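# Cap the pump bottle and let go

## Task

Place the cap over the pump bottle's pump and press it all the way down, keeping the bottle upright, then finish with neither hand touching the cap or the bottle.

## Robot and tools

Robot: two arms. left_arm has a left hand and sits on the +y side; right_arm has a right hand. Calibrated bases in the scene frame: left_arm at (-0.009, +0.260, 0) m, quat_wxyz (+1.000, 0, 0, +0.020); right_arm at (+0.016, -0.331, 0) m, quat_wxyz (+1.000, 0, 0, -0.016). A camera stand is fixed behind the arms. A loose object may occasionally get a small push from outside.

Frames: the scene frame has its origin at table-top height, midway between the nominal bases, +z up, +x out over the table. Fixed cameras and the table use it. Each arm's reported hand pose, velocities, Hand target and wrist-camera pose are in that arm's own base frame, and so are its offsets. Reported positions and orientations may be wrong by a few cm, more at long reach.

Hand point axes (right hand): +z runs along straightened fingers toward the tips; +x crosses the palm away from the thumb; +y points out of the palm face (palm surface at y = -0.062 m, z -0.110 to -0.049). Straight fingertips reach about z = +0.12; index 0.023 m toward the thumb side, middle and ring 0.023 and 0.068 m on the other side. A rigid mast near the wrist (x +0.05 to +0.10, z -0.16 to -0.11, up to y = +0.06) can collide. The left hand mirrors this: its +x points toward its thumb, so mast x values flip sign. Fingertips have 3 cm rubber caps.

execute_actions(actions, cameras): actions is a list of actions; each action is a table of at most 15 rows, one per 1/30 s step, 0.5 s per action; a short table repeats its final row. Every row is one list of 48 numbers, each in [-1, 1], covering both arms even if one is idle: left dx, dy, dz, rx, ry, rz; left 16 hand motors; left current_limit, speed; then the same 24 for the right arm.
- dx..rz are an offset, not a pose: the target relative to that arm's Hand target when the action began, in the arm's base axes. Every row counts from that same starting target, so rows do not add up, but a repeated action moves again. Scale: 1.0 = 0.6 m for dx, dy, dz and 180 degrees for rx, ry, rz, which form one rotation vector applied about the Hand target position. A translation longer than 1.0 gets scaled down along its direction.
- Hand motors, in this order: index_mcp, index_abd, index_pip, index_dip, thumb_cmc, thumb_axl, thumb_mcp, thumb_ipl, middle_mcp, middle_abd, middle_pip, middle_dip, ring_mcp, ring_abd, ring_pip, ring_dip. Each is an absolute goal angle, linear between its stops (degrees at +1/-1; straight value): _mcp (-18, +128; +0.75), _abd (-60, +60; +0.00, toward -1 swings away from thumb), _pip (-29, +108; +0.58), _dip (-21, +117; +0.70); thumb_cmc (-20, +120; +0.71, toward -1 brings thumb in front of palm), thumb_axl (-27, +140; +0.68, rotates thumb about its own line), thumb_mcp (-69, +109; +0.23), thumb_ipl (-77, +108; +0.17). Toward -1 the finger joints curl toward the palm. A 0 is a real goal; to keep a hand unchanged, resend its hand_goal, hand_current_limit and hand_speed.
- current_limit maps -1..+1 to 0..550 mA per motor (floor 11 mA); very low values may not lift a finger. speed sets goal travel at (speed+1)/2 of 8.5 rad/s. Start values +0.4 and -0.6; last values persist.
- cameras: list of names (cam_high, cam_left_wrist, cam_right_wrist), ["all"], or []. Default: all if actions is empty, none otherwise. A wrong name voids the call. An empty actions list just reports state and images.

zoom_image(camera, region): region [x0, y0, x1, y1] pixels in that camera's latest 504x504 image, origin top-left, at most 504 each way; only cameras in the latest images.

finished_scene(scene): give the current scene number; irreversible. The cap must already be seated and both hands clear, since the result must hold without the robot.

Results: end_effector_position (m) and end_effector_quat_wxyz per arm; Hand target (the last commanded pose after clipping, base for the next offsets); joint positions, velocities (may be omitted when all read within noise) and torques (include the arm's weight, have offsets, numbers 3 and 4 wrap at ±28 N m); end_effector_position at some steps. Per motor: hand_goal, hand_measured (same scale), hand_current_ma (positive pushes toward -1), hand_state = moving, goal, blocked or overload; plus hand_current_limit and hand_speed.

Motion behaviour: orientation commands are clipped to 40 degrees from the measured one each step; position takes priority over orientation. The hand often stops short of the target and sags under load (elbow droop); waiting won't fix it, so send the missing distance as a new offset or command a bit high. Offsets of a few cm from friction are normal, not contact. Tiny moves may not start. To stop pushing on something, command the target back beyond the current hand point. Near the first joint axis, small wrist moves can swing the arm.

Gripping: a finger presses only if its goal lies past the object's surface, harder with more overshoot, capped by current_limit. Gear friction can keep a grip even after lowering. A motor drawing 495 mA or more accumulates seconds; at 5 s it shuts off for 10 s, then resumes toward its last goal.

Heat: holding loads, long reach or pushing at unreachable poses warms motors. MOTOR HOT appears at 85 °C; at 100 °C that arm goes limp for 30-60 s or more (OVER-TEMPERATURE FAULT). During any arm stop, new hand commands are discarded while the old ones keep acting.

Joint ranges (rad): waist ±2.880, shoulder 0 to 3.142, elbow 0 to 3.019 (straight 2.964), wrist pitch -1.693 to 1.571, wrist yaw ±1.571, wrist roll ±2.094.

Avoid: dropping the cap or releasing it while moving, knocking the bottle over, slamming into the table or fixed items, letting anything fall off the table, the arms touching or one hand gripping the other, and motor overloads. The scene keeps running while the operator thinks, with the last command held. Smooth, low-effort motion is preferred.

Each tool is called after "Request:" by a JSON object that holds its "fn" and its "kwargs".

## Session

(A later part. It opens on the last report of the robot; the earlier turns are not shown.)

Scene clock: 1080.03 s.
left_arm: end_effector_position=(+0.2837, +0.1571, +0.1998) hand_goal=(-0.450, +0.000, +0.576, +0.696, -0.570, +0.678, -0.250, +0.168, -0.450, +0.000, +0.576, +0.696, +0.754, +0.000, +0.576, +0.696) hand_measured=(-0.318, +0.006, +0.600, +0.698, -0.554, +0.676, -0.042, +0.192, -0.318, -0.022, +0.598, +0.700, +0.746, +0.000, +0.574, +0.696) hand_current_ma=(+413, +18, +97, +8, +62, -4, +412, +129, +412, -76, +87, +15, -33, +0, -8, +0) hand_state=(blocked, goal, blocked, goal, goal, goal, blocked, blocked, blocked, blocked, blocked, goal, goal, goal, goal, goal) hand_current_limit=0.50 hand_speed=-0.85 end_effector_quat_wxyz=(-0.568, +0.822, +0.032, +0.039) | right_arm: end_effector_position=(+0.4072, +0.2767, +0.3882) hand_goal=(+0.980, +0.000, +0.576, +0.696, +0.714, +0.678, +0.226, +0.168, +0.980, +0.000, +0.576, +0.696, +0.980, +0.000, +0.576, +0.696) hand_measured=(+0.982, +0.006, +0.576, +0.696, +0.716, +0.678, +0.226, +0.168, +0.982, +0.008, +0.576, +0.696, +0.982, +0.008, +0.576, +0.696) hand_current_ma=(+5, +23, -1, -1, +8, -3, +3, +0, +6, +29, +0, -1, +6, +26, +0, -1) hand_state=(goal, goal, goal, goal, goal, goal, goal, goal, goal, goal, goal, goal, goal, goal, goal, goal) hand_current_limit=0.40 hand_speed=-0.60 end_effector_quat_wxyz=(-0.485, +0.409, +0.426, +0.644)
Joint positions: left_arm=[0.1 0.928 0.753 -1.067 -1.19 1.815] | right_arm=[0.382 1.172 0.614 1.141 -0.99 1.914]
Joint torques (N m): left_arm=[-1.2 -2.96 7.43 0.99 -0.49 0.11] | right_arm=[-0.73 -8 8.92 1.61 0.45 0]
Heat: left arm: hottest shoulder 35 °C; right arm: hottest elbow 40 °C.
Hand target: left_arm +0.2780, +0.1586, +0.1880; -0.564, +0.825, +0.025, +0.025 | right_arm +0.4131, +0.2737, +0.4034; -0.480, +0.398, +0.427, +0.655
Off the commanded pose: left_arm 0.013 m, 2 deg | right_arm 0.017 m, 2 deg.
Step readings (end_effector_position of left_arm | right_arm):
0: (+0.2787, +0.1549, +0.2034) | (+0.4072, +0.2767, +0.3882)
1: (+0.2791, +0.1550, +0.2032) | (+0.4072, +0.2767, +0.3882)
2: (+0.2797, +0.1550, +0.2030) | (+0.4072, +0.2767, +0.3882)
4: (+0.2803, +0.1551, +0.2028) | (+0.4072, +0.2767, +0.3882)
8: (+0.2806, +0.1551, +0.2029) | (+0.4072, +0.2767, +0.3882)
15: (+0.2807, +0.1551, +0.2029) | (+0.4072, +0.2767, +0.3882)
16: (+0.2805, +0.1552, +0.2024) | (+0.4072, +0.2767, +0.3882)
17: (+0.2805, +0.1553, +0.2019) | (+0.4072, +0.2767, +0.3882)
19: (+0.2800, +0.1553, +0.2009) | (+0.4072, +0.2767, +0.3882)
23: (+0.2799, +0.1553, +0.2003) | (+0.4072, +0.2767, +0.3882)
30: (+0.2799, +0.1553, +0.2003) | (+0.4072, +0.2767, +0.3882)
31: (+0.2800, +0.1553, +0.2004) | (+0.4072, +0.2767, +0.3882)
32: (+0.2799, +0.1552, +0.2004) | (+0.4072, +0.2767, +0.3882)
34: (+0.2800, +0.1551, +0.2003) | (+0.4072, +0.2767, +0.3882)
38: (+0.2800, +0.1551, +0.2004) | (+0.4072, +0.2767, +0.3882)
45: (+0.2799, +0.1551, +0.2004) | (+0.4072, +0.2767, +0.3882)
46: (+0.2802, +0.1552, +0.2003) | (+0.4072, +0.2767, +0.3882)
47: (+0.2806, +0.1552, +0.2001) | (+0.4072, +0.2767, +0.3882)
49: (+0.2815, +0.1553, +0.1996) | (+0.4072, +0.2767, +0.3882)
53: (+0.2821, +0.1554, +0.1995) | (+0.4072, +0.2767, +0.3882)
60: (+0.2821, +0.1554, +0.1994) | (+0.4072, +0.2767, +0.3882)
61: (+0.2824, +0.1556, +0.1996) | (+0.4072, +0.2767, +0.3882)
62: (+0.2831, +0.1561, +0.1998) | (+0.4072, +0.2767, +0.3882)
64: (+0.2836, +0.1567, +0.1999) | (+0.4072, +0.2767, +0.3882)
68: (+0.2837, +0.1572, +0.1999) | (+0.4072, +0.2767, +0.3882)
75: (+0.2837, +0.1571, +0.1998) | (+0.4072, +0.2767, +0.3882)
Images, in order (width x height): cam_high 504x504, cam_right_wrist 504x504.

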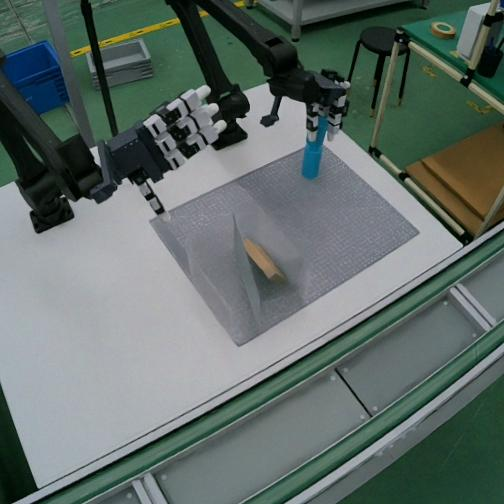

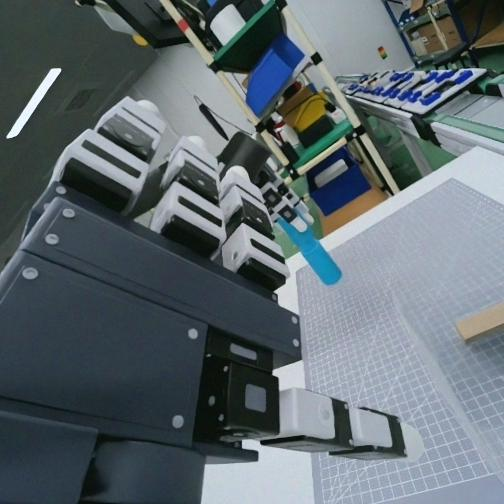

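Request:
{"fn": "execute_actions", "kwargs": {"actions": [[[-0.007,-0.01,0,0.01,0,0,-0.45,0,0.576,0.696,-0.571,0.678,-0.25,0.168,-0.45,0,0.576,0.696,0.754,0,0.576,0.696,0.5,-0.85,0,0,0,0,0,0,0.98,0,0.576,0.696,0.714,0.678,0.226,0.168,0.98,0,0.576,0.696,0.98,0,0.576,0.696,0.4,-0.6]],[[-0.004,-0.004,-0.002,0.005,0,0,-0.45,0,0.576,0.696,-0.571,0.678,-0.25,0.168,-0.45,0,0.576,0.696,0.754,0,0.576,0.696,0.5,-0.85,0,0,0,0,0,0,0.98,0,0.576,0.696,0.714,0.678,0.226,0.168,0.98,0,0.576,0.696,0.98,0,0.576,0.696,0.4,-0.6]]], "cameras": ["cam_high","cam_right_wrist"]}}

Request:
{"fn": "zoom_image", "kwargs": {"camera": "cam_right_wrist", "region": [275, 215, 325, 265]}}

Request:
{"fn": "zoom_image", "kwargs": {"camera": "cam_high", "region": [290, 115, 340, 165]}}

Scene clock: 1099.63 s.
left_arm: end_effector_position=(+0.2727, +0.1528, +0.1921) hand_goal=(-0.450, +0.000, +0.576, +0.696, -0.570, +0.678, -0.250, +0.168, -0.450, +0.000, +0.576, +0.696, +0.754, +0.000, +0.576, +0.696) hand_measured=(-0.320, +0.006, +0.602, +0.700, -0.548, +0.678, -0.042, +0.192, -0.322, -0.022, +0.598, +0.702, +0.744, +0.000, +0.574, +0.696) hand_current_ma=(+413, +18, +101, +15, +84, -1, +413, +130, +413, -76, +87, +18, -37, +0, -8, +0) hand_state=(blocked, goal, blocked, goal, blocked, goal, blocked, blocked, blocked, blocked, blocked, goal, goal, goal, goal, goal) hand_current_limit=0.50 hand_speed=-0.85 end_effector_quat_wxyz=(-0.583, +0.811, +0.032, +0.032) | right_arm: end_effector_position=(+0.4072, +0.2767, +0.3882) hand_goal=(+0.980, +0.000, +0.576, +0.696, +0.714, +0.678, +0.226, +0.168, +0.980, +0.000, +0.576, +0.696, +0.980, +0.000, +0.576, +0.696) hand_measured=(+0.982, +0.006, +0.576, +0.696, +0.716, +0.678, +0.226, +0.168, +0.982, +0.008, +0.576, +0.696, +0.982, +0.008, +0.576, +0.696) hand_current_ma=(+5, +23, -1, -1, +8, -3, +3, +0, +6, +29, +0, -1, +6, +26, +0, -1) hand_state=(goal, goal, goal, goal, goal, goal, goal, goal, goal, goal, goal, goal, goal, goal, goal, goal) hand_current_limit=0.40 hand_speed=-0.60 end_effector_quat_wxyz=(-0.485, +0.409, +0.426, +0.644)
Joint positions: left_arm=[0.064 0.928 0.726 -1.136 -1.238 1.722] | right_arm=[0.382 1.172 0.614 1.141 -0.99 1.914]
Joint torques (N m): left_arm=[-2.49 -2.49 8.38 -0.06 -1.02 -0.12] | right_arm=[-0.73 -7.94 8.92 1.61 0.45 0]
Heat: left arm: hottest shoulder 35 °C; right arm: hottest elbow 40 °C.
Hand target: left_arm +0.2713, +0.1502, +0.1867; -0.583, +0.811, +0.024, +0.026 | right_arm +0.4131, +0.2737, +0.4034; -0.480, +0.398, +0.427, +0.655
Off the commanded pose: left_arm 0.006 m, 1 deg | right_arm 0.017 m, 2 deg.
Step readings (end_effector_position of left_arm | right_arm):
0: (+0.2837, +0.1571, +0.1998) | (+0.4072, +0.2767, +0.3882)
1: (+0.2826, +0.1580, +0.2004) | (+0.4072, +0.2767, +0.3882)
2: (+0.2805, +0.1584, +0.1998) | (+0.4072, +0.2767, +0.3882)
4: (+0.2763, +0.1569, +0.1947) | (+0.4072, +0.2767, +0.3882)
8: (+0.2742, +0.1550, +0.1912) | (+0.4072, +0.2767, +0.3882)
15: (+0.2742, +0.1550, +0.1912) | (+0.4072, +0.2767, +0.3882)
16: (+0.2735, +0.1555, +0.1916) | (+0.4072, +0.2767, +0.3882)
17: (+0.2729, +0.1556, +0.1923) | (+0.4072, +0.2767, +0.3882)
19: (+0.2727, +0.1541, +0.1922) | (+0.4072, +0.2767, +0.3882)
23: (+0.2727, +0.1527, +0.1920) | (+0.4072, +0.2767, +0.3882)
30: (+0.2727, +0.1528, +0.1921) | (+0.4072, +0.2767, +0.3882)
Images, in order (width x height): cam_high 504x504, cam_right_wrist 504x504.

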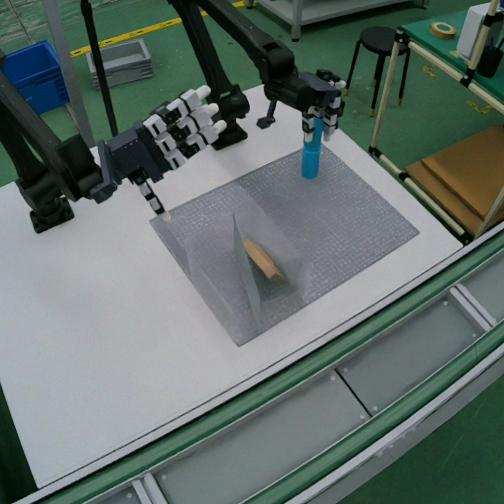

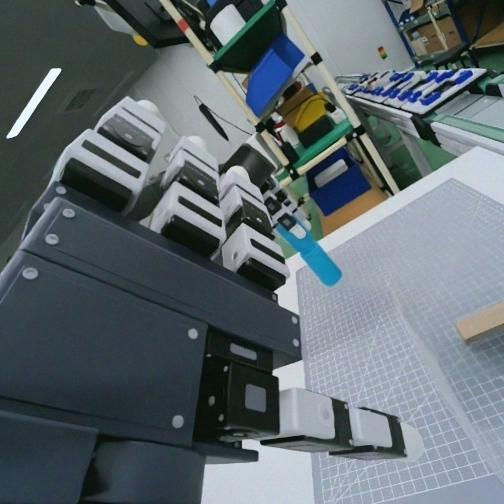

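Scaled by 10.080 from the camera's 504x504 image, which has a finer 720x720 frame.

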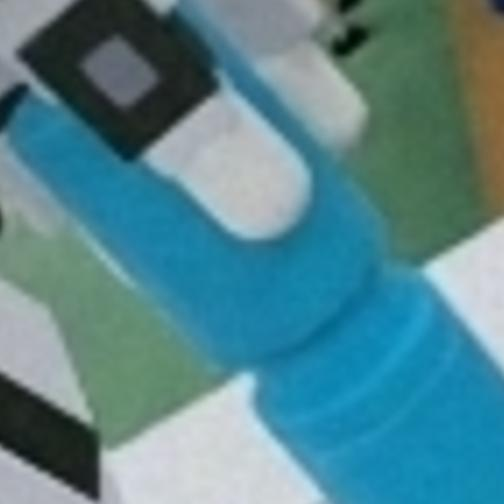

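Scaled by 10.080 from the camera's 504x504 image, which has a finer 720x720 frame.

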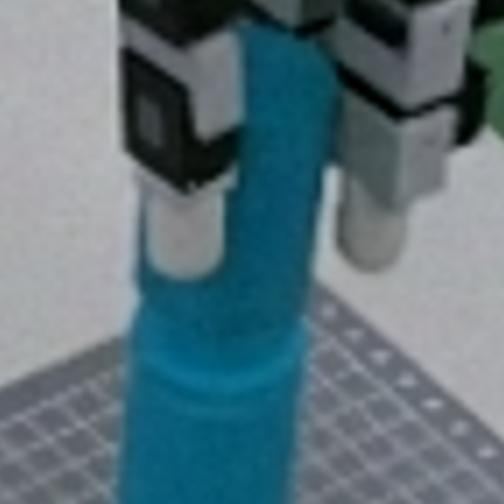

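Request:
{"fn": "execute_actions", "kwargs": {"actions": [[[0,0,-0.012,0,0,0,-0.45,0,0.576,0.696,-0.571,0.678,-0.25,0.168,-0.45,0,0.576,0.696,0.754,0,0.576,0.696,0.5,-0.85,0,0,0,0,0,0,0.98,0,0.576,0.696,0.714,0.678,0.226,0.168,0.98,0,0.576,0.696,0.98,0,0.576,0.696,0.4,-0.6]],[[0,0,-0.01,0,0,0,-0.45,0,0.576,0.696,-0.571,0.678,-0.25,0.168,-0.45,0,0.576,0.696,0.754,0,0.576,0.696,0.5,-0.85,0,0,0,0,0,0,0.98,0,0.576,0.696,0.714,0.678,0.226,0.168,0.98,0,0.576,0.696,0.98,0,0.576,0.696,0.4,-0.6]]], "cameras": ["cam_high","cam_right_wrist"]}}

Request:
{"fn": "zoom_image", "kwargs": {"camera": "cam_right_wrist", "region": [275, 215, 325, 265]}}

Request:
{"fn": "zoom_image", "kwargs": {"camera": "cam_high", "region": [280, 115, 350, 185]}}

Scene clock: 1109.83 s.
left_arm: end_effector_position=(+0.2715, +0.1536, +0.1844) hand_goal=(-0.450, +0.000, +0.576, +0.696, -0.570, +0.678, -0.250, +0.168, -0.450, +0.000, +0.576, +0.696, +0.754, +0.000, +0.576, +0.696) hand_measured=(-0.320, +0.006, +0.602, +0.700, -0.546, +0.678, -0.042, +0.192, -0.322, -0.022, +0.598, +0.702, +0.744, +0.000, +0.574, +0.696) hand_current_ma=(+413, +18, +102, +15, +92, +0, +412, +130, +413, -76, +87, +18, -37, +0, -8, +0) hand_state=(blocked, goal, blocked, goal, blocked, goal, blocked, blocked, blocked, blocked, blocked, goal, goal, goal, goal, goal) hand_current_limit=0.50 hand_speed=-0.85 end_effector_quat_wxyz=(-0.585, +0.809, +0.035, +0.032) | right_arm: end_effector_position=(+0.4072, +0.2767, +0.3882) hand_goal=(+0.980, +0.000, +0.576, +0.696, +0.714, +0.678, +0.226, +0.168, +0.980, +0.000, +0.576, +0.696, +0.980, +0.000, +0.576, +0.696) hand_measured=(+0.982, +0.006, +0.576, +0.696, +0.716, +0.678, +0.226, +0.168, +0.982, +0.008, +0.576, +0.696, +0.982, +0.008, +0.576, +0.696) hand_current_ma=(+5, +23, -1, -1, +8, -3, +3, +0, +6, +29, +0, -1, +6, +26, +0, -1) hand_state=(goal, goal, goal, goal, goal, goal, goal, goal, goal, goal, goal, goal, goal, goal, goal, goal) hand_current_limit=0.40 hand_speed=-0.60 end_effector_quat_wxyz=(-0.485, +0.409, +0.426, +0.644)
Joint positions: left_arm=[0.064 0.933 0.705 -1.118 -1.245 1.71] | right_arm=[0.382 1.172 0.614 1.141 -0.99 1.914]
Joint torques (N m): left_arm=[-2.43 -2.08 7.42 0.64 -0.74 -0.04] | right_arm=[-0.73 -8 8.94 1.61 0.45 0]
Heat: left arm: hottest shoulder 35 °C; right arm: hottest elbow 40 °C.
Hand target: left_arm +0.2713, +0.1502, +0.1735; -0.583, +0.812, +0.024, +0.026 | right_arm +0.4131, +0.2737, +0.4034; -0.480, +0.398, +0.427, +0.655
Off the commanded pose: left_arm 0.011 m, 1 deg | right_arm 0.017 m, 2 deg.
Step readings (end_effector_position of left_arm | right_arm):
0: (+0.2727, +0.1528, +0.1921) | (+0.4072, +0.2767, +0.3882)
1: (+0.2723, +0.1528, +0.1914) | (+0.4072, +0.2767, +0.3882)
2: (+0.2718, +0.1530, +0.1906) | (+0.4072, +0.2767, +0.3882)
4: (+0.2704, +0.1529, +0.1878) | (+0.4072, +0.2767, +0.3882)
8: (+0.2695, +0.1529, +0.1855) | (+0.4072, +0.2767, +0.3882)
15: (+0.2696, +0.1529, +0.1855) | (+0.4072, +0.2767, +0.3882)
16: (+0.2698, +0.1530, +0.1853) | (+0.4072, +0.2767, +0.3882)
17: (+0.2704, +0.1532, +0.1848) | (+0.4072, +0.2767, +0.3882)
19: (+0.2711, +0.1536, +0.1845) | (+0.4072, +0.2767, +0.3882)
23: (+0.2715, +0.1536, +0.1846) | (+0.4072, +0.2767, +0.3882)
30: (+0.2715, +0.1536, +0.1844) | (+0.4072, +0.2767, +0.3882)
Images, in order (width x height): cam_high 504x504, cam_right_wrist 504x504.

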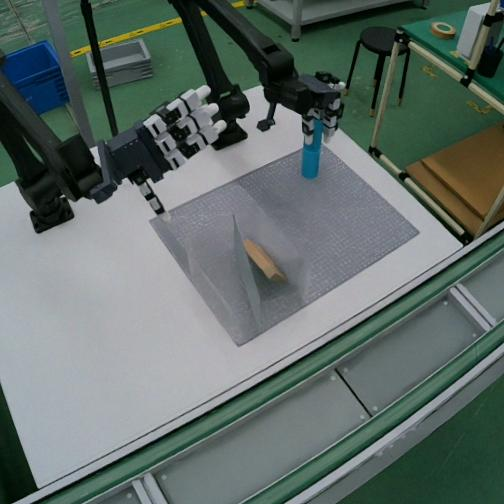

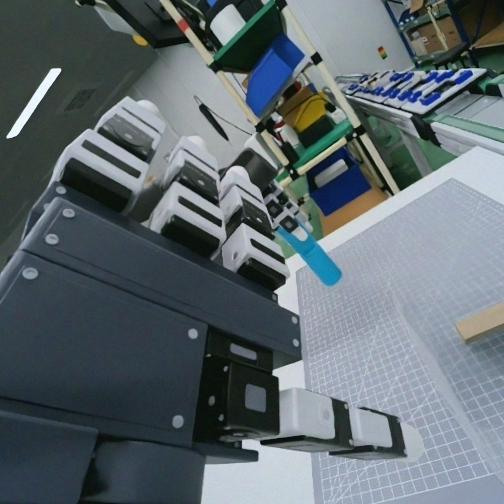

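Scaled by 10.080 from the camera's 504x504 image, which has a finer 720x720 frame.

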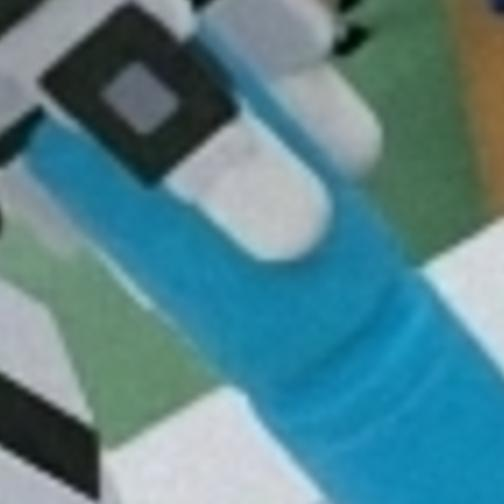

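Scaled by 7.200 from the camera's 504x504 image, which has a finer 720x720 frame.

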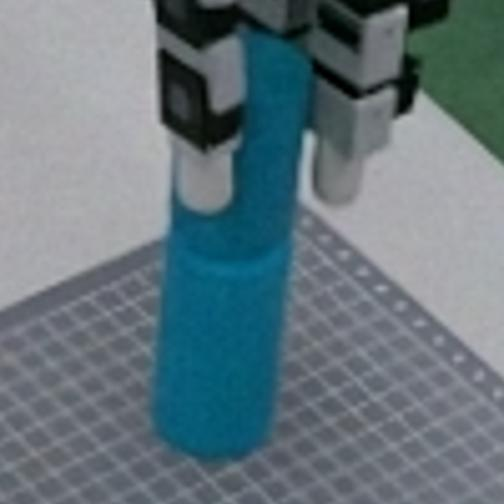

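Request:
{"fn": "execute_actions", "kwargs": {"actions": [[[0,0.003,-0.01,0,0,0,-0.45,0,0.576,0.696,-0.571,0.678,-0.25,0.168,-0.45,0,0.576,0.696,0.754,0,0.576,0.696,0.5,-0.85,0,0,0,0,0,0,0.98,0,0.576,0.696,0.714,0.678,0.226,0.168,0.98,0,0.576,0.696,0.98,0,0.576,0.696,0.4,-0.6]],[[0,0,-0.01,0,0,0,-0.45,0,0.576,0.696,-0.571,0.678,-0.25,0.168,-0.45,0,0.576,0.696,0.754,0,0.576,0.696,0.5,-0.85,0,0,0,0,0,0,0.98,0,0.576,0.696,0.714,0.678,0.226,0.168,0.98,0,0.576,0.696,0.98,0,0.576,0.696,0.4,-0.6]]], "cameras": ["cam_high","cam_right_wrist"]}}

Request:
{"fn": "zoom_image", "kwargs": {"camera": "cam_right_wrist", "region": [275, 215, 325, 265]}}

Request:
{"fn": "zoom_image", "kwargs": {"camera": "cam_high", "region": [280, 115, 350, 185]}}

Scene clock: 1127.13 s.
left_arm: end_effector_position=(+0.2771, +0.1546, +0.1802) hand_goal=(-0.450, +0.000, +0.576, +0.696, -0.570, +0.678, -0.250, +0.168, -0.450, +0.000, +0.576, +0.696, +0.754, +0.000, +0.576, +0.696) hand_measured=(-0.322, +0.002, +0.602, +0.698, -0.548, +0.676, -0.042, +0.192, -0.324, -0.024, +0.598, +0.702, +0.744, +0.000, +0.574, +0.696) hand_current_ma=(+412, +8, +102, +4, +92, -9, +413, +130, +413, -79, +87, +18, -37, +0, -8, +0) hand_state=(blocked, goal, blocked, goal, blocked, goal, blocked, blocked, blocked, blocked, blocked, goal, goal, goal, goal, goal) hand_current_limit=0.50 hand_speed=-0.85 end_effector_quat_wxyz=(-0.587, +0.807, +0.046, +0.046) | right_arm: end_effector_position=(+0.4072, +0.2767, +0.3882) hand_goal=(+0.980, +0.000, +0.576, +0.696, +0.714, +0.678, +0.226, +0.168, +0.980, +0.000, +0.576, +0.696, +0.980, +0.000, +0.576, +0.696) hand_measured=(+0.982, +0.006, +0.576, +0.696, +0.716, +0.678, +0.226, +0.168, +0.982, +0.008, +0.576, +0.696, +0.982, +0.008, +0.576, +0.696) hand_current_ma=(+5, +23, -1, -1, +8, -3, +3, +0, +6, +29, +0, -1, +6, +26, +0, -1) hand_state=(goal, goal, goal, goal, goal, goal, goal, goal, goal, goal, goal, goal, goal, goal, goal, goal) hand_current_limit=0.40 hand_speed=-0.60 end_effector_quat_wxyz=(-0.485, +0.409, +0.426, +0.644)
Joint positions: left_arm=[0.064 0.933 0.687 -1.063 -1.249 1.711] | right_arm=[0.382 1.172 0.614 1.141 -0.99 1.914]
Joint torques (N m): left_arm=[-2.43 -1.26 6.78 0.61 -0.55 0.11] | right_arm=[-0.79 -8 8.92 1.59 0.45 0.01]
Heat: left arm: hottest shoulder 35 °C; right arm: hottest elbow 40 °C.
Hand target: left_arm +0.2714, +0.1520, +0.1616; -0.583, +0.811, +0.024, +0.026 | right_arm +0.4131, +0.2737, +0.4034; -0.480, +0.398, +0.427, +0.655
Off the commanded pose: left_arm 0.020 m, 3 deg | right_arm 0.017 m, 2 deg.
Step readings (end_effector_position of left_arm | right_arm):
0: (+0.2715, +0.1536, +0.1844) | (+0.4072, +0.2767, +0.3882)
1: (+0.2721, +0.1538, +0.1840) | (+0.4072, +0.2767, +0.3882)
2: (+0.2733, +0.1540, +0.1833) | (+0.4072, +0.2767, +0.3882)
4: (+0.2749, +0.1541, +0.1826) | (+0.4072, +0.2767, +0.3882)
8: (+0.2755, +0.1542, +0.1826) | (+0.4072, +0.2767, +0.3882)
15: (+0.2756, +0.1542, +0.1826) | (+0.4072, +0.2767, +0.3882)
16: (+0.2756, +0.1542, +0.1820) | (+0.4072, +0.2767, +0.3882)
17: (+0.2760, +0.1543, +0.1813) | (+0.4072, +0.2767, +0.3882)
19: (+0.2766, +0.1546, +0.1807) | (+0.4072, +0.2767, +0.3882)
23: (+0.2770, +0.1546, +0.1802) | (+0.4072, +0.2767, +0.3882)
30: (+0.2771, +0.1546, +0.1802) | (+0.4072, +0.2767, +0.3882)
Images, in order (width x height): cam_high 504x504, cam_right_wrist 504x504.

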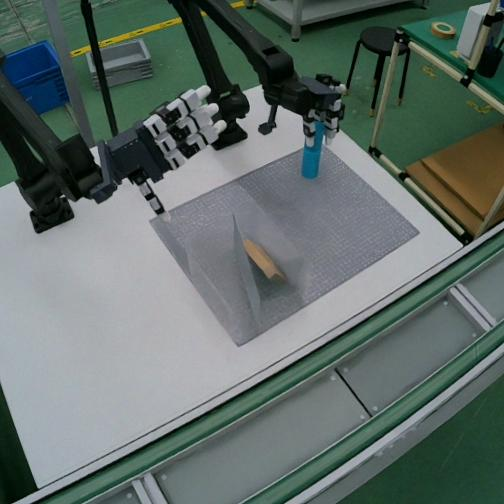

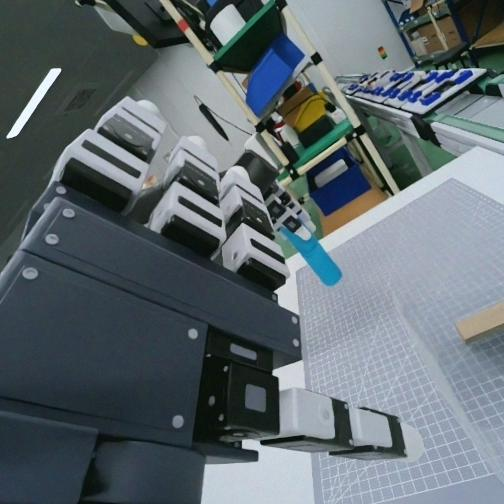

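Scaled by 10.080 from the camera's 504x504 image, which has a finer 720x720 frame.

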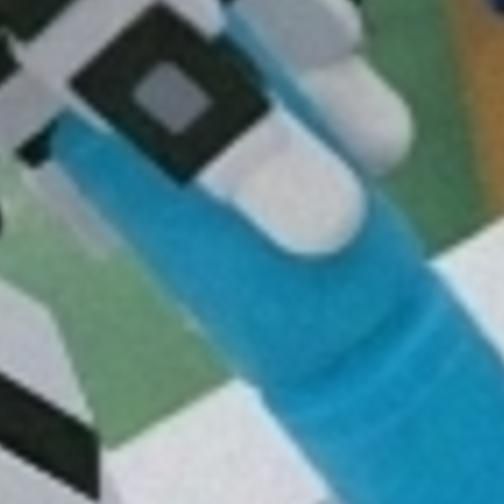

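Scaled by 7.200 from the camera's 504x504 image, which has a finer 720x720 frame.

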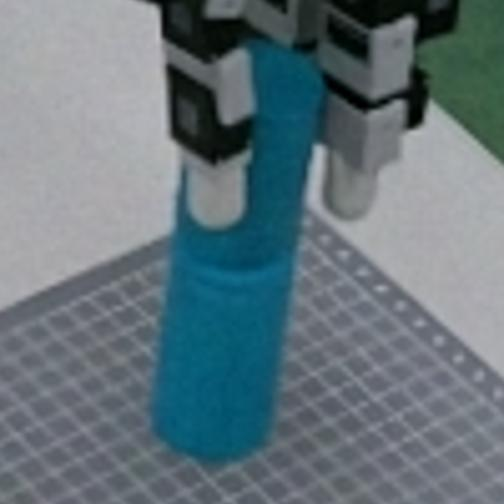

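Request:
{"fn": "execute_actions", "kwargs": {"actions": [[[0.003,0.003,0.031,0,0,0,-0.38,0,0.576,0.696,-0.571,0.678,-0.12,0.168,-0.38,0,0.576,0.696,0.754,0,0.576,0.696,0,-0.85,0,0,0,0,0,0,0.98,0,0.576,0.696,0.714,0.678,0.226,0.168,0.98,0,0.576,0.696,0.98,0,0.576,0.696,0.4,-0.6]],[[0,0,0,0,0,0,-0.25,0,0.576,0.696,-0.571,0.678,0.02,0.168,-0.25,0,0.576,0.696,0.754,0,0.576,0.696,0.2,-0.92,0,0,0,0,0,0,0.98,0,0.576,0.696,0.714,0.678,0.226,0.168,0.98,0,0.576,0.696,0.98,0,0.576,0.696,0.4,-0.6]],[[0,0,0,0,0,0,0,0,0.576,0.696,-0.571,0.678,0.226,0.168,0,0,0.576,0.696,0.754,0,0.576,0.696,0.2,-0.85,0,0,0,0,0,0,0.98,0,0.576,0.696,0.714,0.678,0.226,0.168,0.98,0,0.576,0.696,0.98,0,0.576,0.696,0.4,-0.6]]], "cameras": ["cam_high","cam_right_wrist"]}}

Request:
{"fn": "zoom_image", "kwargs": {"camera": "cam_right_wrist", "region": [265, 205, 345, 285]}}

Request:
{"fn": "zoom_image", "kwargs": {"camera": "cam_high", "region": [280, 115, 350, 185]}}

Scene clock: 1153.63 s.
left_arm: end_effector_position=(+0.2719, +0.1530, +0.1772) hand_goal=(+0.000, +0.000, +0.576, +0.696, -0.570, +0.678, +0.226, +0.168, +0.000, +0.000, +0.576, +0.696, +0.754, +0.000, +0.576, +0.696) hand_measured=(-0.010, +0.002, +0.578, +0.698, -0.568, +0.678, +0.222, +0.170, -0.010, -0.004, +0.578, +0.698, +0.744, +0.000, +0.574, +0.696) hand_current_ma=(-36, +7, +6, +3, +5, -2, -22, +8, -43, -12, +5, +8, -37, +0, -8, +0) hand_state=(goal, goal, goal, goal, goal, goal, goal, goal, goal, goal, goal, goal, goal, goal, goal, goal) hand_current_limit=0.20 hand_speed=-0.85 end_effector_quat_wxyz=(-0.585, +0.810, +0.028, +0.032) | right_arm: end_effector_position=(+0.4072, +0.2767, +0.3882) hand_goal=(+0.980, +0.000, +0.576, +0.696, +0.714, +0.678, +0.226, +0.168, +0.980, +0.000, +0.576, +0.696, +0.980, +0.000, +0.576, +0.696) hand_measured=(+0.982, +0.006, +0.576, +0.696, +0.716, +0.678, +0.226, +0.168, +0.982, +0.008, +0.576, +0.696, +0.982, +0.008, +0.576, +0.696) hand_current_ma=(+5, +23, -1, -1, +8, -3, +3, +0, +6, +29, +0, -1, +6, +26, +0, -1) hand_state=(goal, goal, goal, goal, goal, goal, goal, goal, goal, goal, goal, goal, goal, goal, goal, goal) hand_current_limit=0.40 hand_speed=-0.60 end_effector_quat_wxyz=(-0.485, +0.409, +0.426, +0.644)
Joint positions: left_arm=[0.064 0.933 0.687 -1.078 -1.24 1.741] | right_arm=[0.382 1.172 0.614 1.141 -0.99 1.914]
Joint torques (N m): left_arm=[-1.67 -2.49 9.92 0.09 -0.85 0.07] | right_arm=[-0.79 -8 8.94 1.61 0.45 0]
Heat: left arm: hottest shoulder 34 °C; right arm: hottest elbow 40 °C.
Hand target: left_arm +0.2732, +0.1538, +0.1802; -0.583, +0.811, +0.024, +0.026 | right_arm +0.4131, +0.2737, +0.4034; -0.480, +0.398, +0.427, +0.655
Off the commanded pose: left_arm 0.003 m, 1 deg | right_arm 0.017 m, 2 deg.
Step readings (end_effector_position of left_arm | right_arm):
0: (+0.2771, +0.1546, +0.1802) | (+0.4072, +0.2767, +0.3882)
1: (+0.2766, +0.1546, +0.1801) | (+0.4072, +0.2767, +0.3882)
2: (+0.2758, +0.1544, +0.1796) | (+0.4072, +0.2767, +0.3882)
4: (+0.2746, +0.1542, +0.1791) | (+0.4072, +0.2767, +0.3882)
8: (+0.2741, +0.1541, +0.1790) | (+0.4072, +0.2767, +0.3882)
15: (+0.2740, +0.1541, +0.1789) | (+0.4072, +0.2767, +0.3882)
16: (+0.2740, +0.1541, +0.1789) | (+0.4072, +0.2767, +0.3882)
17: (+0.2740, +0.1541, +0.1789) | (+0.4072, +0.2767, +0.3882)
19: (+0.2740, +0.1541, +0.1789) | (+0.4072, +0.2767, +0.3882)
23: (+0.2736, +0.1536, +0.1783) | (+0.4072, +0.2767, +0.3882)
30: (+0.2723, +0.1530, +0.1773) | (+0.4072, +0.2767, +0.3882)
31: (+0.2723, +0.1530, +0.1773) | (+0.4072, +0.2767, +0.3882)
32: (+0.2722, +0.1530, +0.1773) | (+0.4072, +0.2767, +0.3882)
34: (+0.2721, +0.1530, +0.1773) | (+0.4072, +0.2767, +0.3882)
38: (+0.2720, +0.1530, +0.1772) | (+0.4072, +0.2767, +0.3882)
45: (+0.2719, +0.1530, +0.1772) | (+0.4072, +0.2767, +0.3882)
Images, in order (width x height): cam_high 504x504, cam_right_wrist 504x504.

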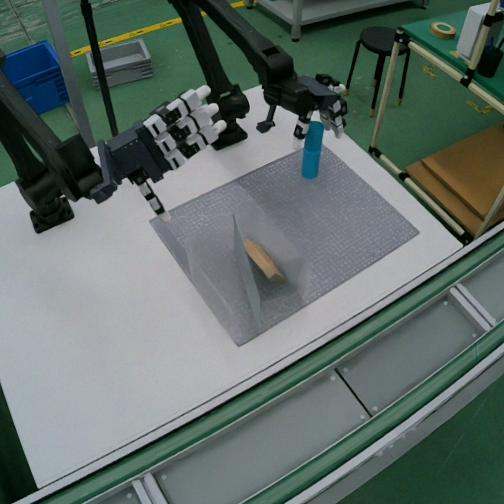

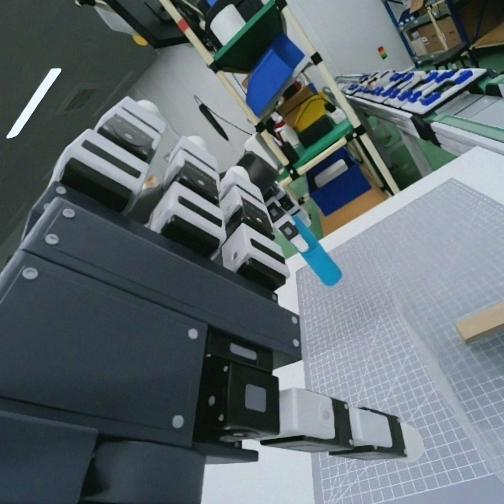

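Scaled by 6.300 from the camera's 504x504 image, which has a finer 720x720 frame.

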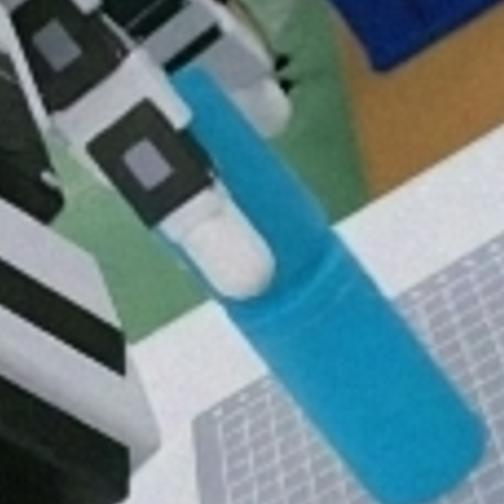

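Scaled by 7.200 from the camera's 504x504 image, which has a finer 720x720 frame.

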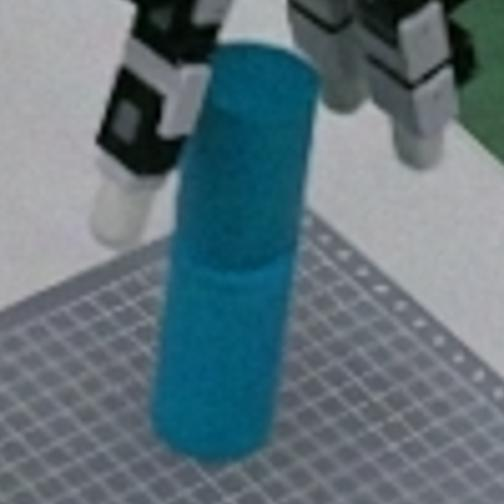

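Request:
{"fn": "execute_actions", "kwargs": {"actions": [[[0,0,0.08,0,0,0,0,0,0.576,0.696,-0.571,0.678,0.226,0.168,0,0,0.576,0.696,0.754,0,0.576,0.696,0.2,-0.85,0,0,0,0,0,0,0.98,0,0.576,0.696,0.714,0.678,0.226,0.168,0.98,0,0.576,0.696,0.98,0,0.576,0.696,0.4,-0.6]],[[0,0,0.08,0,0,0,0,0,0.576,0.696,-0.571,0.678,0.226,0.168,0,0,0.576,0.696,0.754,0,0.576,0.696,0.2,-0.85,0,0,0,0,0,0,0.98,0,0.576,0.696,0.714,0.678,0.226,0.168,0.98,0,0.576,0.696,0.98,0,0.576,0.696,0.4,-0.6]],[[0,-0.06,0,0,0,0,-0.233,0,0.576,0.696,-0.571,0.678,0.226,0.168,-0.233,0,0.576,0.696,0.754,0,0.576,0.696,0.4,-0.7,0,0,0,0,0,0,0.98,0,0.576,0.696,0.714,0.678,0.226,0.168,0.98,0,0.576,0.696,0.98,0,0.576,0.696,0.4,-0.6]]], "cameras": ["cam_high","cam_right_wrist"]}}

Request:
{"fn": "zoom_image", "kwargs": {"camera": "cam_right_wrist", "region": [250, 190, 350, 290]}}

Request:
{"fn": "zoom_image", "kwargs": {"camera": "cam_high", "region": [270, 95, 360, 185]}}

Scene clock: 1189.23 s.
left_arm: end_effector_position=(+0.2620, +0.1194, +0.2569) hand_goal=(-0.232, +0.000, +0.576, +0.696, -0.570, +0.678, +0.226, +0.168, -0.232, +0.000, +0.576, +0.696, +0.754, +0.000, +0.576, +0.696) hand_measured=(-0.230, +0.002, +0.578, +0.698, -0.570, +0.678, +0.222, +0.170, -0.230, -0.002, +0.578, +0.698, +0.742, +0.000, +0.574, +0.696) hand_current_ma=(+3, +5, +4, +3, +1, -2, -15, +6, +4, -5, +3, +8, -44, +0, -8, +0) hand_state=(goal, goal, goal, goal, goal, goal, goal, goal, goal, goal, goal, goal, goal, goal, goal, goal) hand_current_limit=0.40 hand_speed=-0.70 end_effector_quat_wxyz=(-0.580, +0.814, +0.005, +0.012) | right_arm: end_effector_position=(+0.4072, +0.2767, +0.3882) hand_goal=(+0.980, +0.000, +0.576, +0.696, +0.714, +0.678, +0.226, +0.168, +0.980, +0.000, +0.576, +0.696, +0.980, +0.000, +0.576, +0.696) hand_measured=(+0.982, +0.006, +0.576, +0.696, +0.716, +0.678, +0.226, +0.168, +0.982, +0.008, +0.576, +0.696, +0.982, +0.008, +0.576, +0.696) hand_current_ma=(+5, +23, -1, -1, +8, -3, +3, +0, +6, +29, +0, -1, +6, +26, +0, -1) hand_state=(goal, goal, goal, goal, goal, goal, goal, goal, goal, goal, goal, goal, goal, goal, goal, goal) hand_current_limit=0.40 hand_speed=-0.60 end_effector_quat_wxyz=(-0.485, +0.409, +0.426, +0.644)
Joint positions: left_arm=[-0.07 0.976 0.934 -1.688 -1.234 1.375] | right_arm=[0.382 1.172 0.614 1.141 -0.99 1.914]
Joint torques (N m): left_arm=[-1.85 -2.78 12.26 -0.61 -1.03 -0.14] | right_arm=[-0.79 -8 8.92 1.59 0.45 0]
Heat: left arm: hottest shoulder 34 °C; right arm: hottest elbow 40 °C.
Hand target: left_arm +0.2732, +0.1178, +0.2761; -0.583, +0.812, +0.024, +0.026 | right_arm +0.4131, +0.2737, +0.4034; -0.480, +0.398, +0.427, +0.655
Off the commanded pose: left_arm 0.022 m, 3 deg | right_arm 0.017 m, 2 deg.
joint sent to its limit (left arm) — joint 4 (wrist pitch), lower limit. The joint targets still meet the commanded pose.
Step readings (end_effector_position of left_arm | right_arm):
0: (+0.2719, +0.1530, +0.1772) | (+0.4072, +0.2767, +0.3882)
1: (+0.2698, +0.1525, +0.1786) | (+0.4072, +0.2767, +0.3882)
2: (+0.2661, +0.1522, +0.1811) | (+0.4072, +0.2767, +0.3882)
4: (+0.2640, +0.1520, +0.1921) | (+0.4072, +0.2767, +0.3882)
8: (+0.2664, +0.1523, +0.2106) | (+0.4072, +0.2767, +0.3882)
15: (+0.2647, +0.1523, +0.2123) | (+0.4072, +0.2767, +0.3882)
16: (+0.2633, +0.1518, +0.2147) | (+0.4072, +0.2767, +0.3882)
17: (+0.2610, +0.1514, +0.2189) | (+0.4072, +0.2767, +0.3882)
19: (+0.2625, +0.1515, +0.2353) | (+0.4072, +0.2767, +0.3882)
23: (+0.2686, +0.1526, +0.2613) | (+0.4072, +0.2767, +0.3882)
30: (+0.2667, +0.1526, +0.2630) | (+0.4072, +0.2767, +0.3882)
31: (+0.2640, +0.1500, +0.2621) | (+0.4072, +0.2767, +0.3882)
32: (+0.2606, +0.1444, +0.2621) | (+0.4072, +0.2767, +0.3882)
34: (+0.2556, +0.1296, +0.2594) | (+0.4072, +0.2767, +0.3882)
38: (+0.2558, +0.1182, +0.2571) | (+0.4072, +0.2767, +0.3882)
45: (+0.2595, +0.1192, +0.2558) | (+0.4072, +0.2767, +0.3882)
Images, in order (width x height): cam_high 504x504, cam_right_wrist 504x504.

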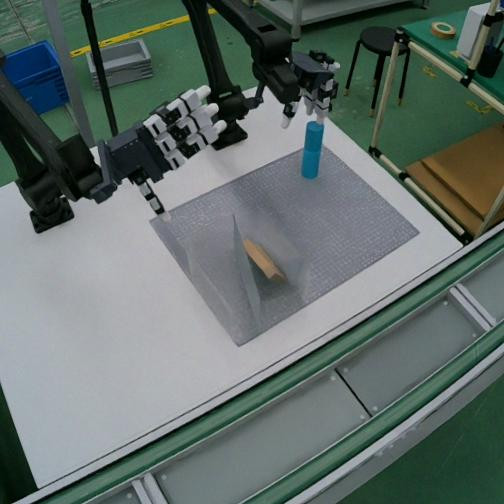

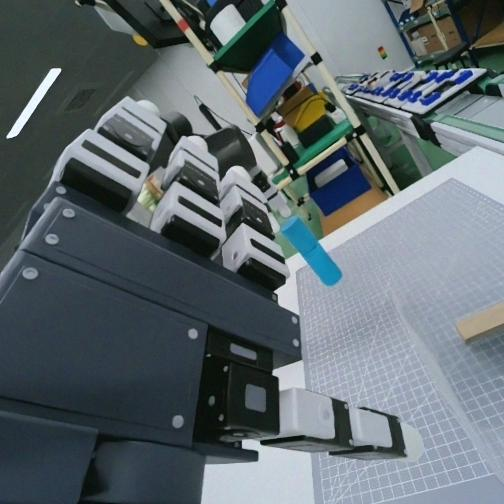

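Scaled by 5.040 from the camera's 504x504 image, which has a finer 720x720 frame.

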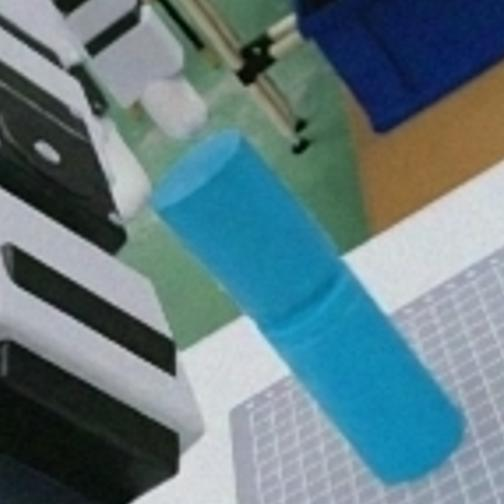

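Scaled by 5.600 from the camera's 504x504 image, which has a finer 720x720 frame.

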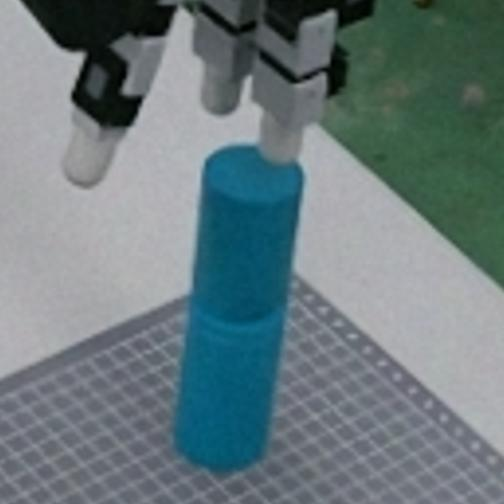

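Request:
{"fn": "zoom_image", "kwargs": {"camera": "cam_right_wrist", "region": [290, 235, 325, 270]}}

Request:
{"fn": "zoom_image", "kwargs": {"camera": "cam_high", "region": [297, 138, 327, 168]}}

Scaled by 14.400 from the camera's 504x504 image, which has a finer 720x720 frame.

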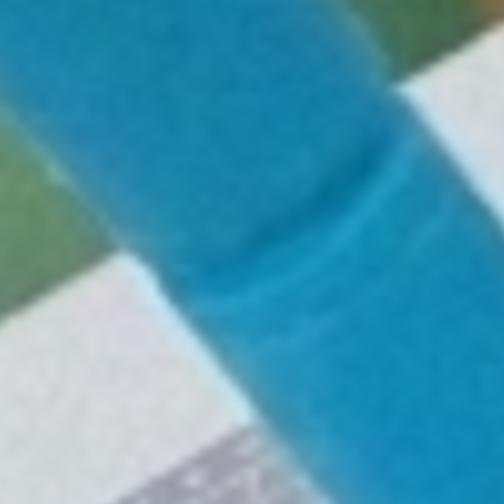

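Scaled by 16.800 from the camera's 504x504 image, which has a finer 720x720 frame.

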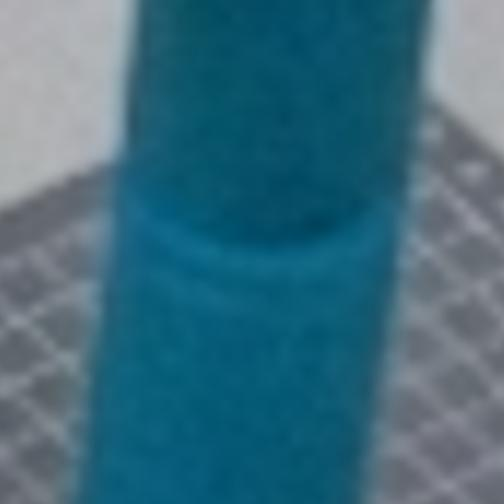

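Request:
{"fn": "execute_actions", "kwargs": {"actions": [[[0,0,-0.043,0,0,0,-0.233,0,0.576,0.696,-0.571,0.678,0.226,0.168,-0.233,0,0.576,0.696,0.754,0,0.576,0.696,0.4,-0.7,0,0,0,0,0,0,0.98,0,0.576,0.696,0.714,0.678,0.226,0.168,0.98,0,0.576,0.696,0.98,0,0.576,0.696,0.4,-0.6]],[[0,0,0,0,0,0,-0.233,0,0.576,0.696,-0.571,0.678,0.226,0.168,-0.233,0,0.576,0.696,0.754,0,0.576,0.696,0.4,-0.7,0,0,0,0,0,0,0.98,0,0.576,0.696,0.714,0.678,0.226,0.168,0.98,0,0.576,0.696,0.98,0,0.576,0.696,0.4,-0.6]]], "cameras": ["cam_high","cam_right_wrist"]}}

Request:
{"fn": "zoom_image", "kwargs": {"camera": "cam_right_wrist", "region": [250, 190, 350, 290]}}

Request:
{"fn": "zoom_image", "kwargs": {"camera": "cam_high", "region": [270, 95, 360, 185]}}

Scene clock: 1224.63 s.
left_arm: end_effector_position=(+0.2707, +0.1199, +0.2545) hand_goal=(-0.232, +0.000, +0.576, +0.696, -0.570, +0.678, +0.226, +0.168, -0.232, +0.000, +0.576, +0.696, +0.754, +0.000, +0.576, +0.696) hand_measured=(-0.232, +0.002, +0.578, +0.698, -0.570, +0.678, +0.222, +0.170, -0.230, -0.002, +0.578, +0.698, +0.742, +0.000, +0.574, +0.696) hand_current_ma=(+3, +5, +4, +3, +1, -2, -15, +6, +4, -5, +3, +8, -44, +0, -8, +0) hand_state=(goal, goal, goal, goal, goal, goal, goal, goal, goal, goal, goal, goal, goal, goal, goal, goal) hand_current_limit=0.40 hand_speed=-0.70 end_effector_quat_wxyz=(-0.582, +0.812, +0.026, +0.025) | right_arm: end_effector_position=(+0.4072, +0.2767, +0.3882) hand_goal=(+0.980, +0.000, +0.576, +0.696, +0.714, +0.678, +0.226, +0.168, +0.980, +0.000, +0.576, +0.696, +0.980, +0.000, +0.576, +0.696) hand_measured=(+0.982, +0.006, +0.576, +0.696, +0.716, +0.678, +0.226, +0.168, +0.982, +0.008, +0.576, +0.696, +0.982, +0.008, +0.576, +0.696) hand_current_ma=(+5, +23, -1, -1, +8, -3, +3, +0, +6, +29, +0, -1, +6, +26, +0, -1) hand_state=(goal, goal, goal, goal, goal, goal, goal, goal, goal, goal, goal, goal, goal, goal, goal, goal) hand_current_limit=0.40 hand_speed=-0.60 end_effector_quat_wxyz=(-0.485, +0.409, +0.426, +0.644)
Joint positions: left_arm=[-0.071 0.996 0.934 -1.687 -1.238 1.308] | right_arm=[0.382 1.172 0.614 1.141 -0.99 1.914]
Joint torques (N m): left_arm=[-2.67 -3.31 8.02 -0.1 -1.04 -0.14] | right_arm=[-0.79 -7.94 8.92 1.61 0.45 0]
Heat: left arm: hottest shoulder 34 °C; right arm: hottest elbow 40 °C.
Hand target: left_arm +0.2731, +0.1178, +0.2504; -0.583, +0.812, +0.024, +0.026 | right_arm +0.4131, +0.2737, +0.4034; -0.480, +0.398, +0.427, +0.655
Off the commanded pose: left_arm 0.005 m, 0 deg | right_arm 0.017 m, 2 deg.
Step readings (end_effector_position of left_arm | right_arm):
0: (+0.2620, +0.1194, +0.2569) | (+0.4072, +0.2767, +0.3882)
1: (+0.2628, +0.1196, +0.2571) | (+0.4072, +0.2767, +0.3882)
2: (+0.2639, +0.1198, +0.2571) | (+0.4072, +0.2767, +0.3882)
4: (+0.2662, +0.1199, +0.2562) | (+0.4072, +0.2767, +0.3882)
8: (+0.2690, +0.1199, +0.2543) | (+0.4072, +0.2767, +0.3882)
15: (+0.2703, +0.1200, +0.2544) | (+0.4072, +0.2767, +0.3882)
16: (+0.2704, +0.1200, +0.2544) | (+0.4072, +0.2767, +0.3882)
17: (+0.2704, +0.1200, +0.2544) | (+0.4072, +0.2767, +0.3882)
19: (+0.2705, +0.1199, +0.2544) | (+0.4072, +0.2767, +0.3882)
23: (+0.2706, +0.1199, +0.2544) | (+0.4072, +0.2767, +0.3882)
30: (+0.2707, +0.1199, +0.2545) | (+0.4072, +0.2767, +0.3882)
Images, in order (width x height): cam_high 504x504, cam_right_wrist 504x504.

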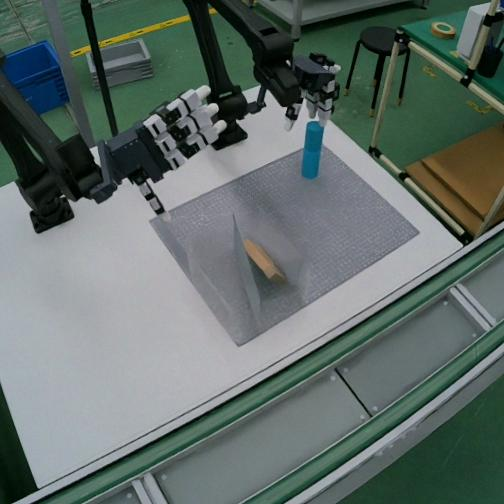

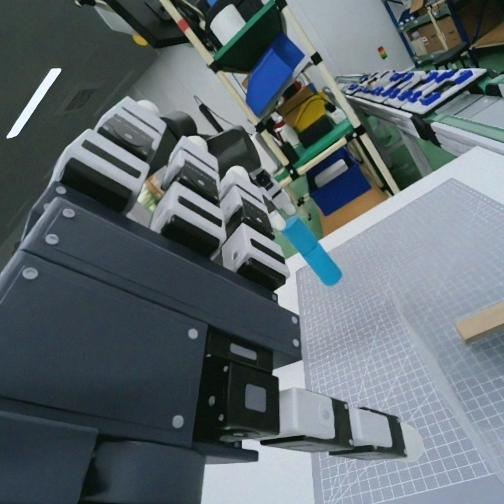

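Scaled by 5.040 from the camera's 504x504 image, which has a finer 720x720 frame.

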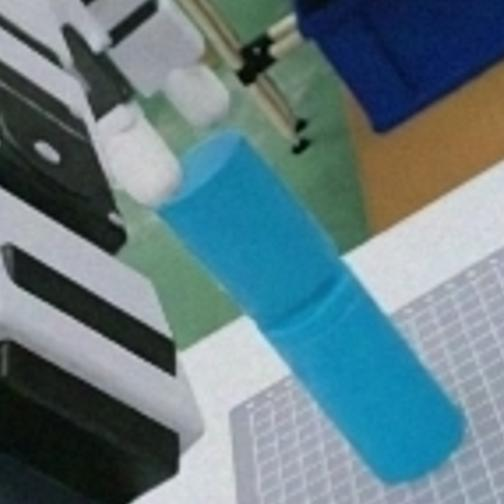

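Scaled by 5.600 from the camera's 504x504 image, which has a finer 720x720 frame.

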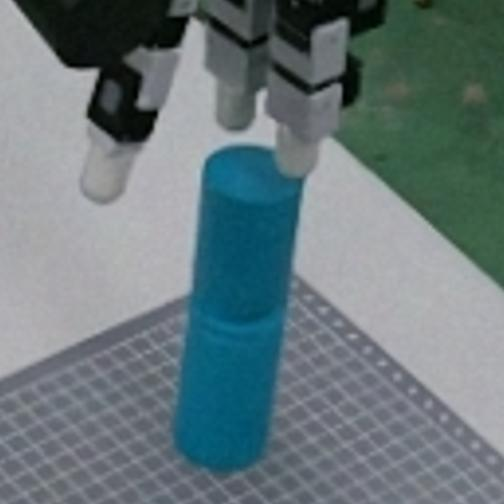

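Request:
{"fn": "execute_actions", "kwargs": {"actions": [[[0,-0.008,-0.02,0,0,0,-0.233,0,0.576,0.696,-0.571,0.678,0.226,0.168,-0.233,0,0.576,0.696,0.754,0,0.576,0.696,0.6,-0.7,0,0,0,0,0,0,0.98,0,0.576,0.696,0.714,0.678,0.226,0.168,0.98,0,0.576,0.696,0.98,0,0.576,0.696,0.4,-0.6]],[[0,0,-0.015,0,0,0,-0.233,0,0.576,0.696,-0.571,0.678,0.226,0.168,-0.233,0,0.576,0.696,0.754,0,0.576,0.696,0.6,-0.7,0,0,0,0,0,0,0.98,0,0.576,0.696,0.714,0.678,0.226,0.168,0.98,0,0.576,0.696,0.98,0,0.576,0.696,0.4,-0.6]],[[0,0,-0.01,0,0,0,-0.233,0,0.576,0.696,-0.571,0.678,0.226,0.168,-0.233,0,0.576,0.696,0.754,0,0.576,0.696,0.6,-0.7,0,0,0,0,0,0,0.98,0,0.576,0.696,0.714,0.678,0.226,0.168,0.98,0,0.576,0.696,0.98,0,0.576,0.696,0.4,-0.6]]], "cameras": ["cam_high","cam_right_wrist"]}}

Request:
{"fn": "zoom_image", "kwargs": {"camera": "cam_right_wrist", "region": [250, 190, 350, 290]}}

Request:
{"fn": "zoom_image", "kwargs": {"camera": "cam_high", "region": [270, 95, 360, 185]}}

Scene clock: 1241.23 s.
left_arm: end_effector_position=(+0.2721, +0.1184, +0.2442) hand_goal=(-0.232, +0.000, +0.576, +0.696, -0.570, +0.678, +0.226, +0.168, -0.232, +0.000, +0.576, +0.696, +0.754, +0.000, +0.576, +0.696) hand_measured=(-0.232, +0.002, +0.578, +0.698, -0.570, +0.678, +0.222, +0.170, -0.242, -0.016, +0.570, +0.694, +0.742, +0.000, +0.574, +0.696) hand_current_ma=(+0, +3, +4, +3, -1, -2, -15, +6, -40, -49, -17, -8, -45, +0, -8, +0) hand_state=(goal, goal, goal, goal, goal, goal, goal, goal, goal, goal, goal, goal, goal, goal, goal, goal) hand_current_limit=0.60 hand_speed=-0.70 end_effector_quat_wxyz=(-0.591, +0.805, +0.028, +0.032) | right_arm: end_effector_position=(+0.4072, +0.2767, +0.3882) hand_goal=(+0.980, +0.000, +0.576, +0.696, +0.714, +0.678, +0.226, +0.168, +0.980, +0.000, +0.576, +0.696, +0.980, +0.000, +0.576, +0.696) hand_measured=(+0.982, +0.006, +0.576, +0.696, +0.716, +0.678, +0.226, +0.168, +0.982, +0.008, +0.576, +0.696, +0.982, +0.008, +0.576, +0.696) hand_current_ma=(+5, +23, -1, -1, +8, -3, +3, +0, +6, +29, +0, -1, +6, +26, +0, -1) hand_state=(goal, goal, goal, goal, goal, goal, goal, goal, goal, goal, goal, goal, goal, goal, goal, goal) hand_current_limit=0.40 hand_speed=-0.60 end_effector_quat_wxyz=(-0.485, +0.409, +0.426, +0.644)
Joint positions: left_arm=[-0.089 1.005 0.902 -1.685 -1.26 1.254] | right_arm=[0.382 1.172 0.614 1.141 -0.99 1.914]
Joint torques (N m): left_arm=[-2.61 -1.85 5.61 0.58 -0.04 -0.19] | right_arm=[-0.73 -8 8.92 1.59 0.45 0]
Heat: left arm: hottest shoulder 34 °C; right arm: hottest elbow 40 °C.
Hand target: left_arm +0.2731, +0.1130, +0.2234; -0.583, +0.811, +0.024, +0.026 | right_arm +0.4131, +0.2737, +0.4034; -0.480, +0.398, +0.427, +0.655
Off the commanded pose: left_arm 0.022 m, 1 deg | right_arm 0.017 m, 2 deg.
Step readings (end_effector_position of left_arm | right_arm):
0: (+0.2707, +0.1199, +0.2545) | (+0.4072, +0.2767, +0.3882)
1: (+0.2707, +0.1197, +0.2534) | (+0.4072, +0.2767, +0.3882)
2: (+0.2707, +0.1190, +0.2519) | (+0.4072, +0.2767, +0.3882)
4: (+0.2703, +0.1170, +0.2465) | (+0.4072, +0.2767, +0.3882)
8: (+0.2720, +0.1164, +0.2458) | (+0.4072, +0.2767, +0.3882)
15: (+0.2720, +0.1165, +0.2460) | (+0.4072, +0.2767, +0.3882)
16: (+0.2717, +0.1166, +0.2453) | (+0.4072, +0.2767, +0.3882)
17: (+0.2715, +0.1170, +0.2450) | (+0.4072, +0.2767, +0.3882)
19: (+0.2716, +0.1174, +0.2451) | (+0.4072, +0.2767, +0.3882)
23: (+0.2716, +0.1174, +0.2451) | (+0.4072, +0.2767, +0.3882)
30: (+0.2716, +0.1174, +0.2451) | (+0.4072, +0.2767, +0.3882)
31: (+0.2717, +0.1175, +0.2446) | (+0.4072, +0.2767, +0.3882)
32: (+0.2717, +0.1179, +0.2442) | (+0.4072, +0.2767, +0.3882)
34: (+0.2719, +0.1184, +0.2442) | (+0.4072, +0.2767, +0.3882)
38: (+0.2721, +0.1184, +0.2442) | (+0.4072, +0.2767, +0.3882)
45: (+0.2721, +0.1184, +0.2442) | (+0.4072, +0.2767, +0.3882)
Images, in order (width x height): cam_high 504x504, cam_right_wrist 504x504.

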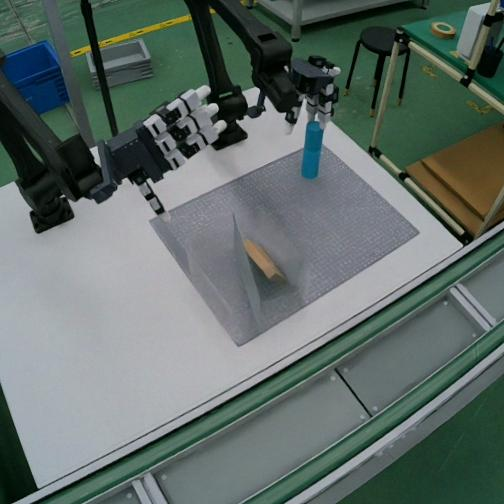

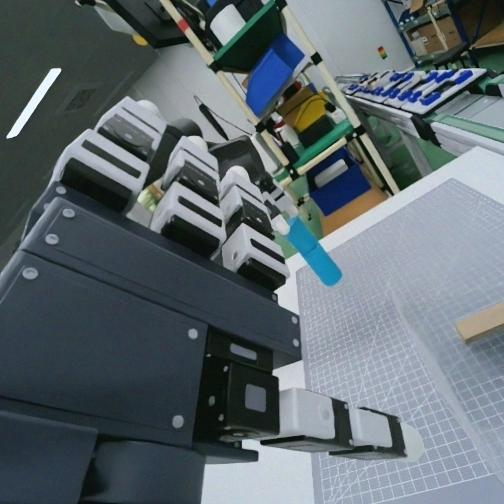

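Scaled by 5.040 from the camera's 504x504 image, which has a finer 720x720 frame.

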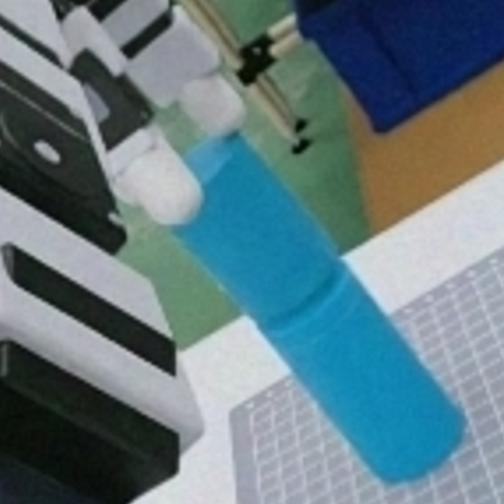

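Scaled by 5.600 from the camera's 504x504 image, which has a finer 720x720 frame.

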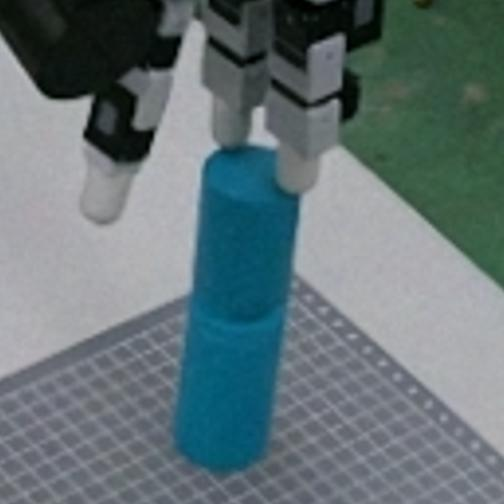

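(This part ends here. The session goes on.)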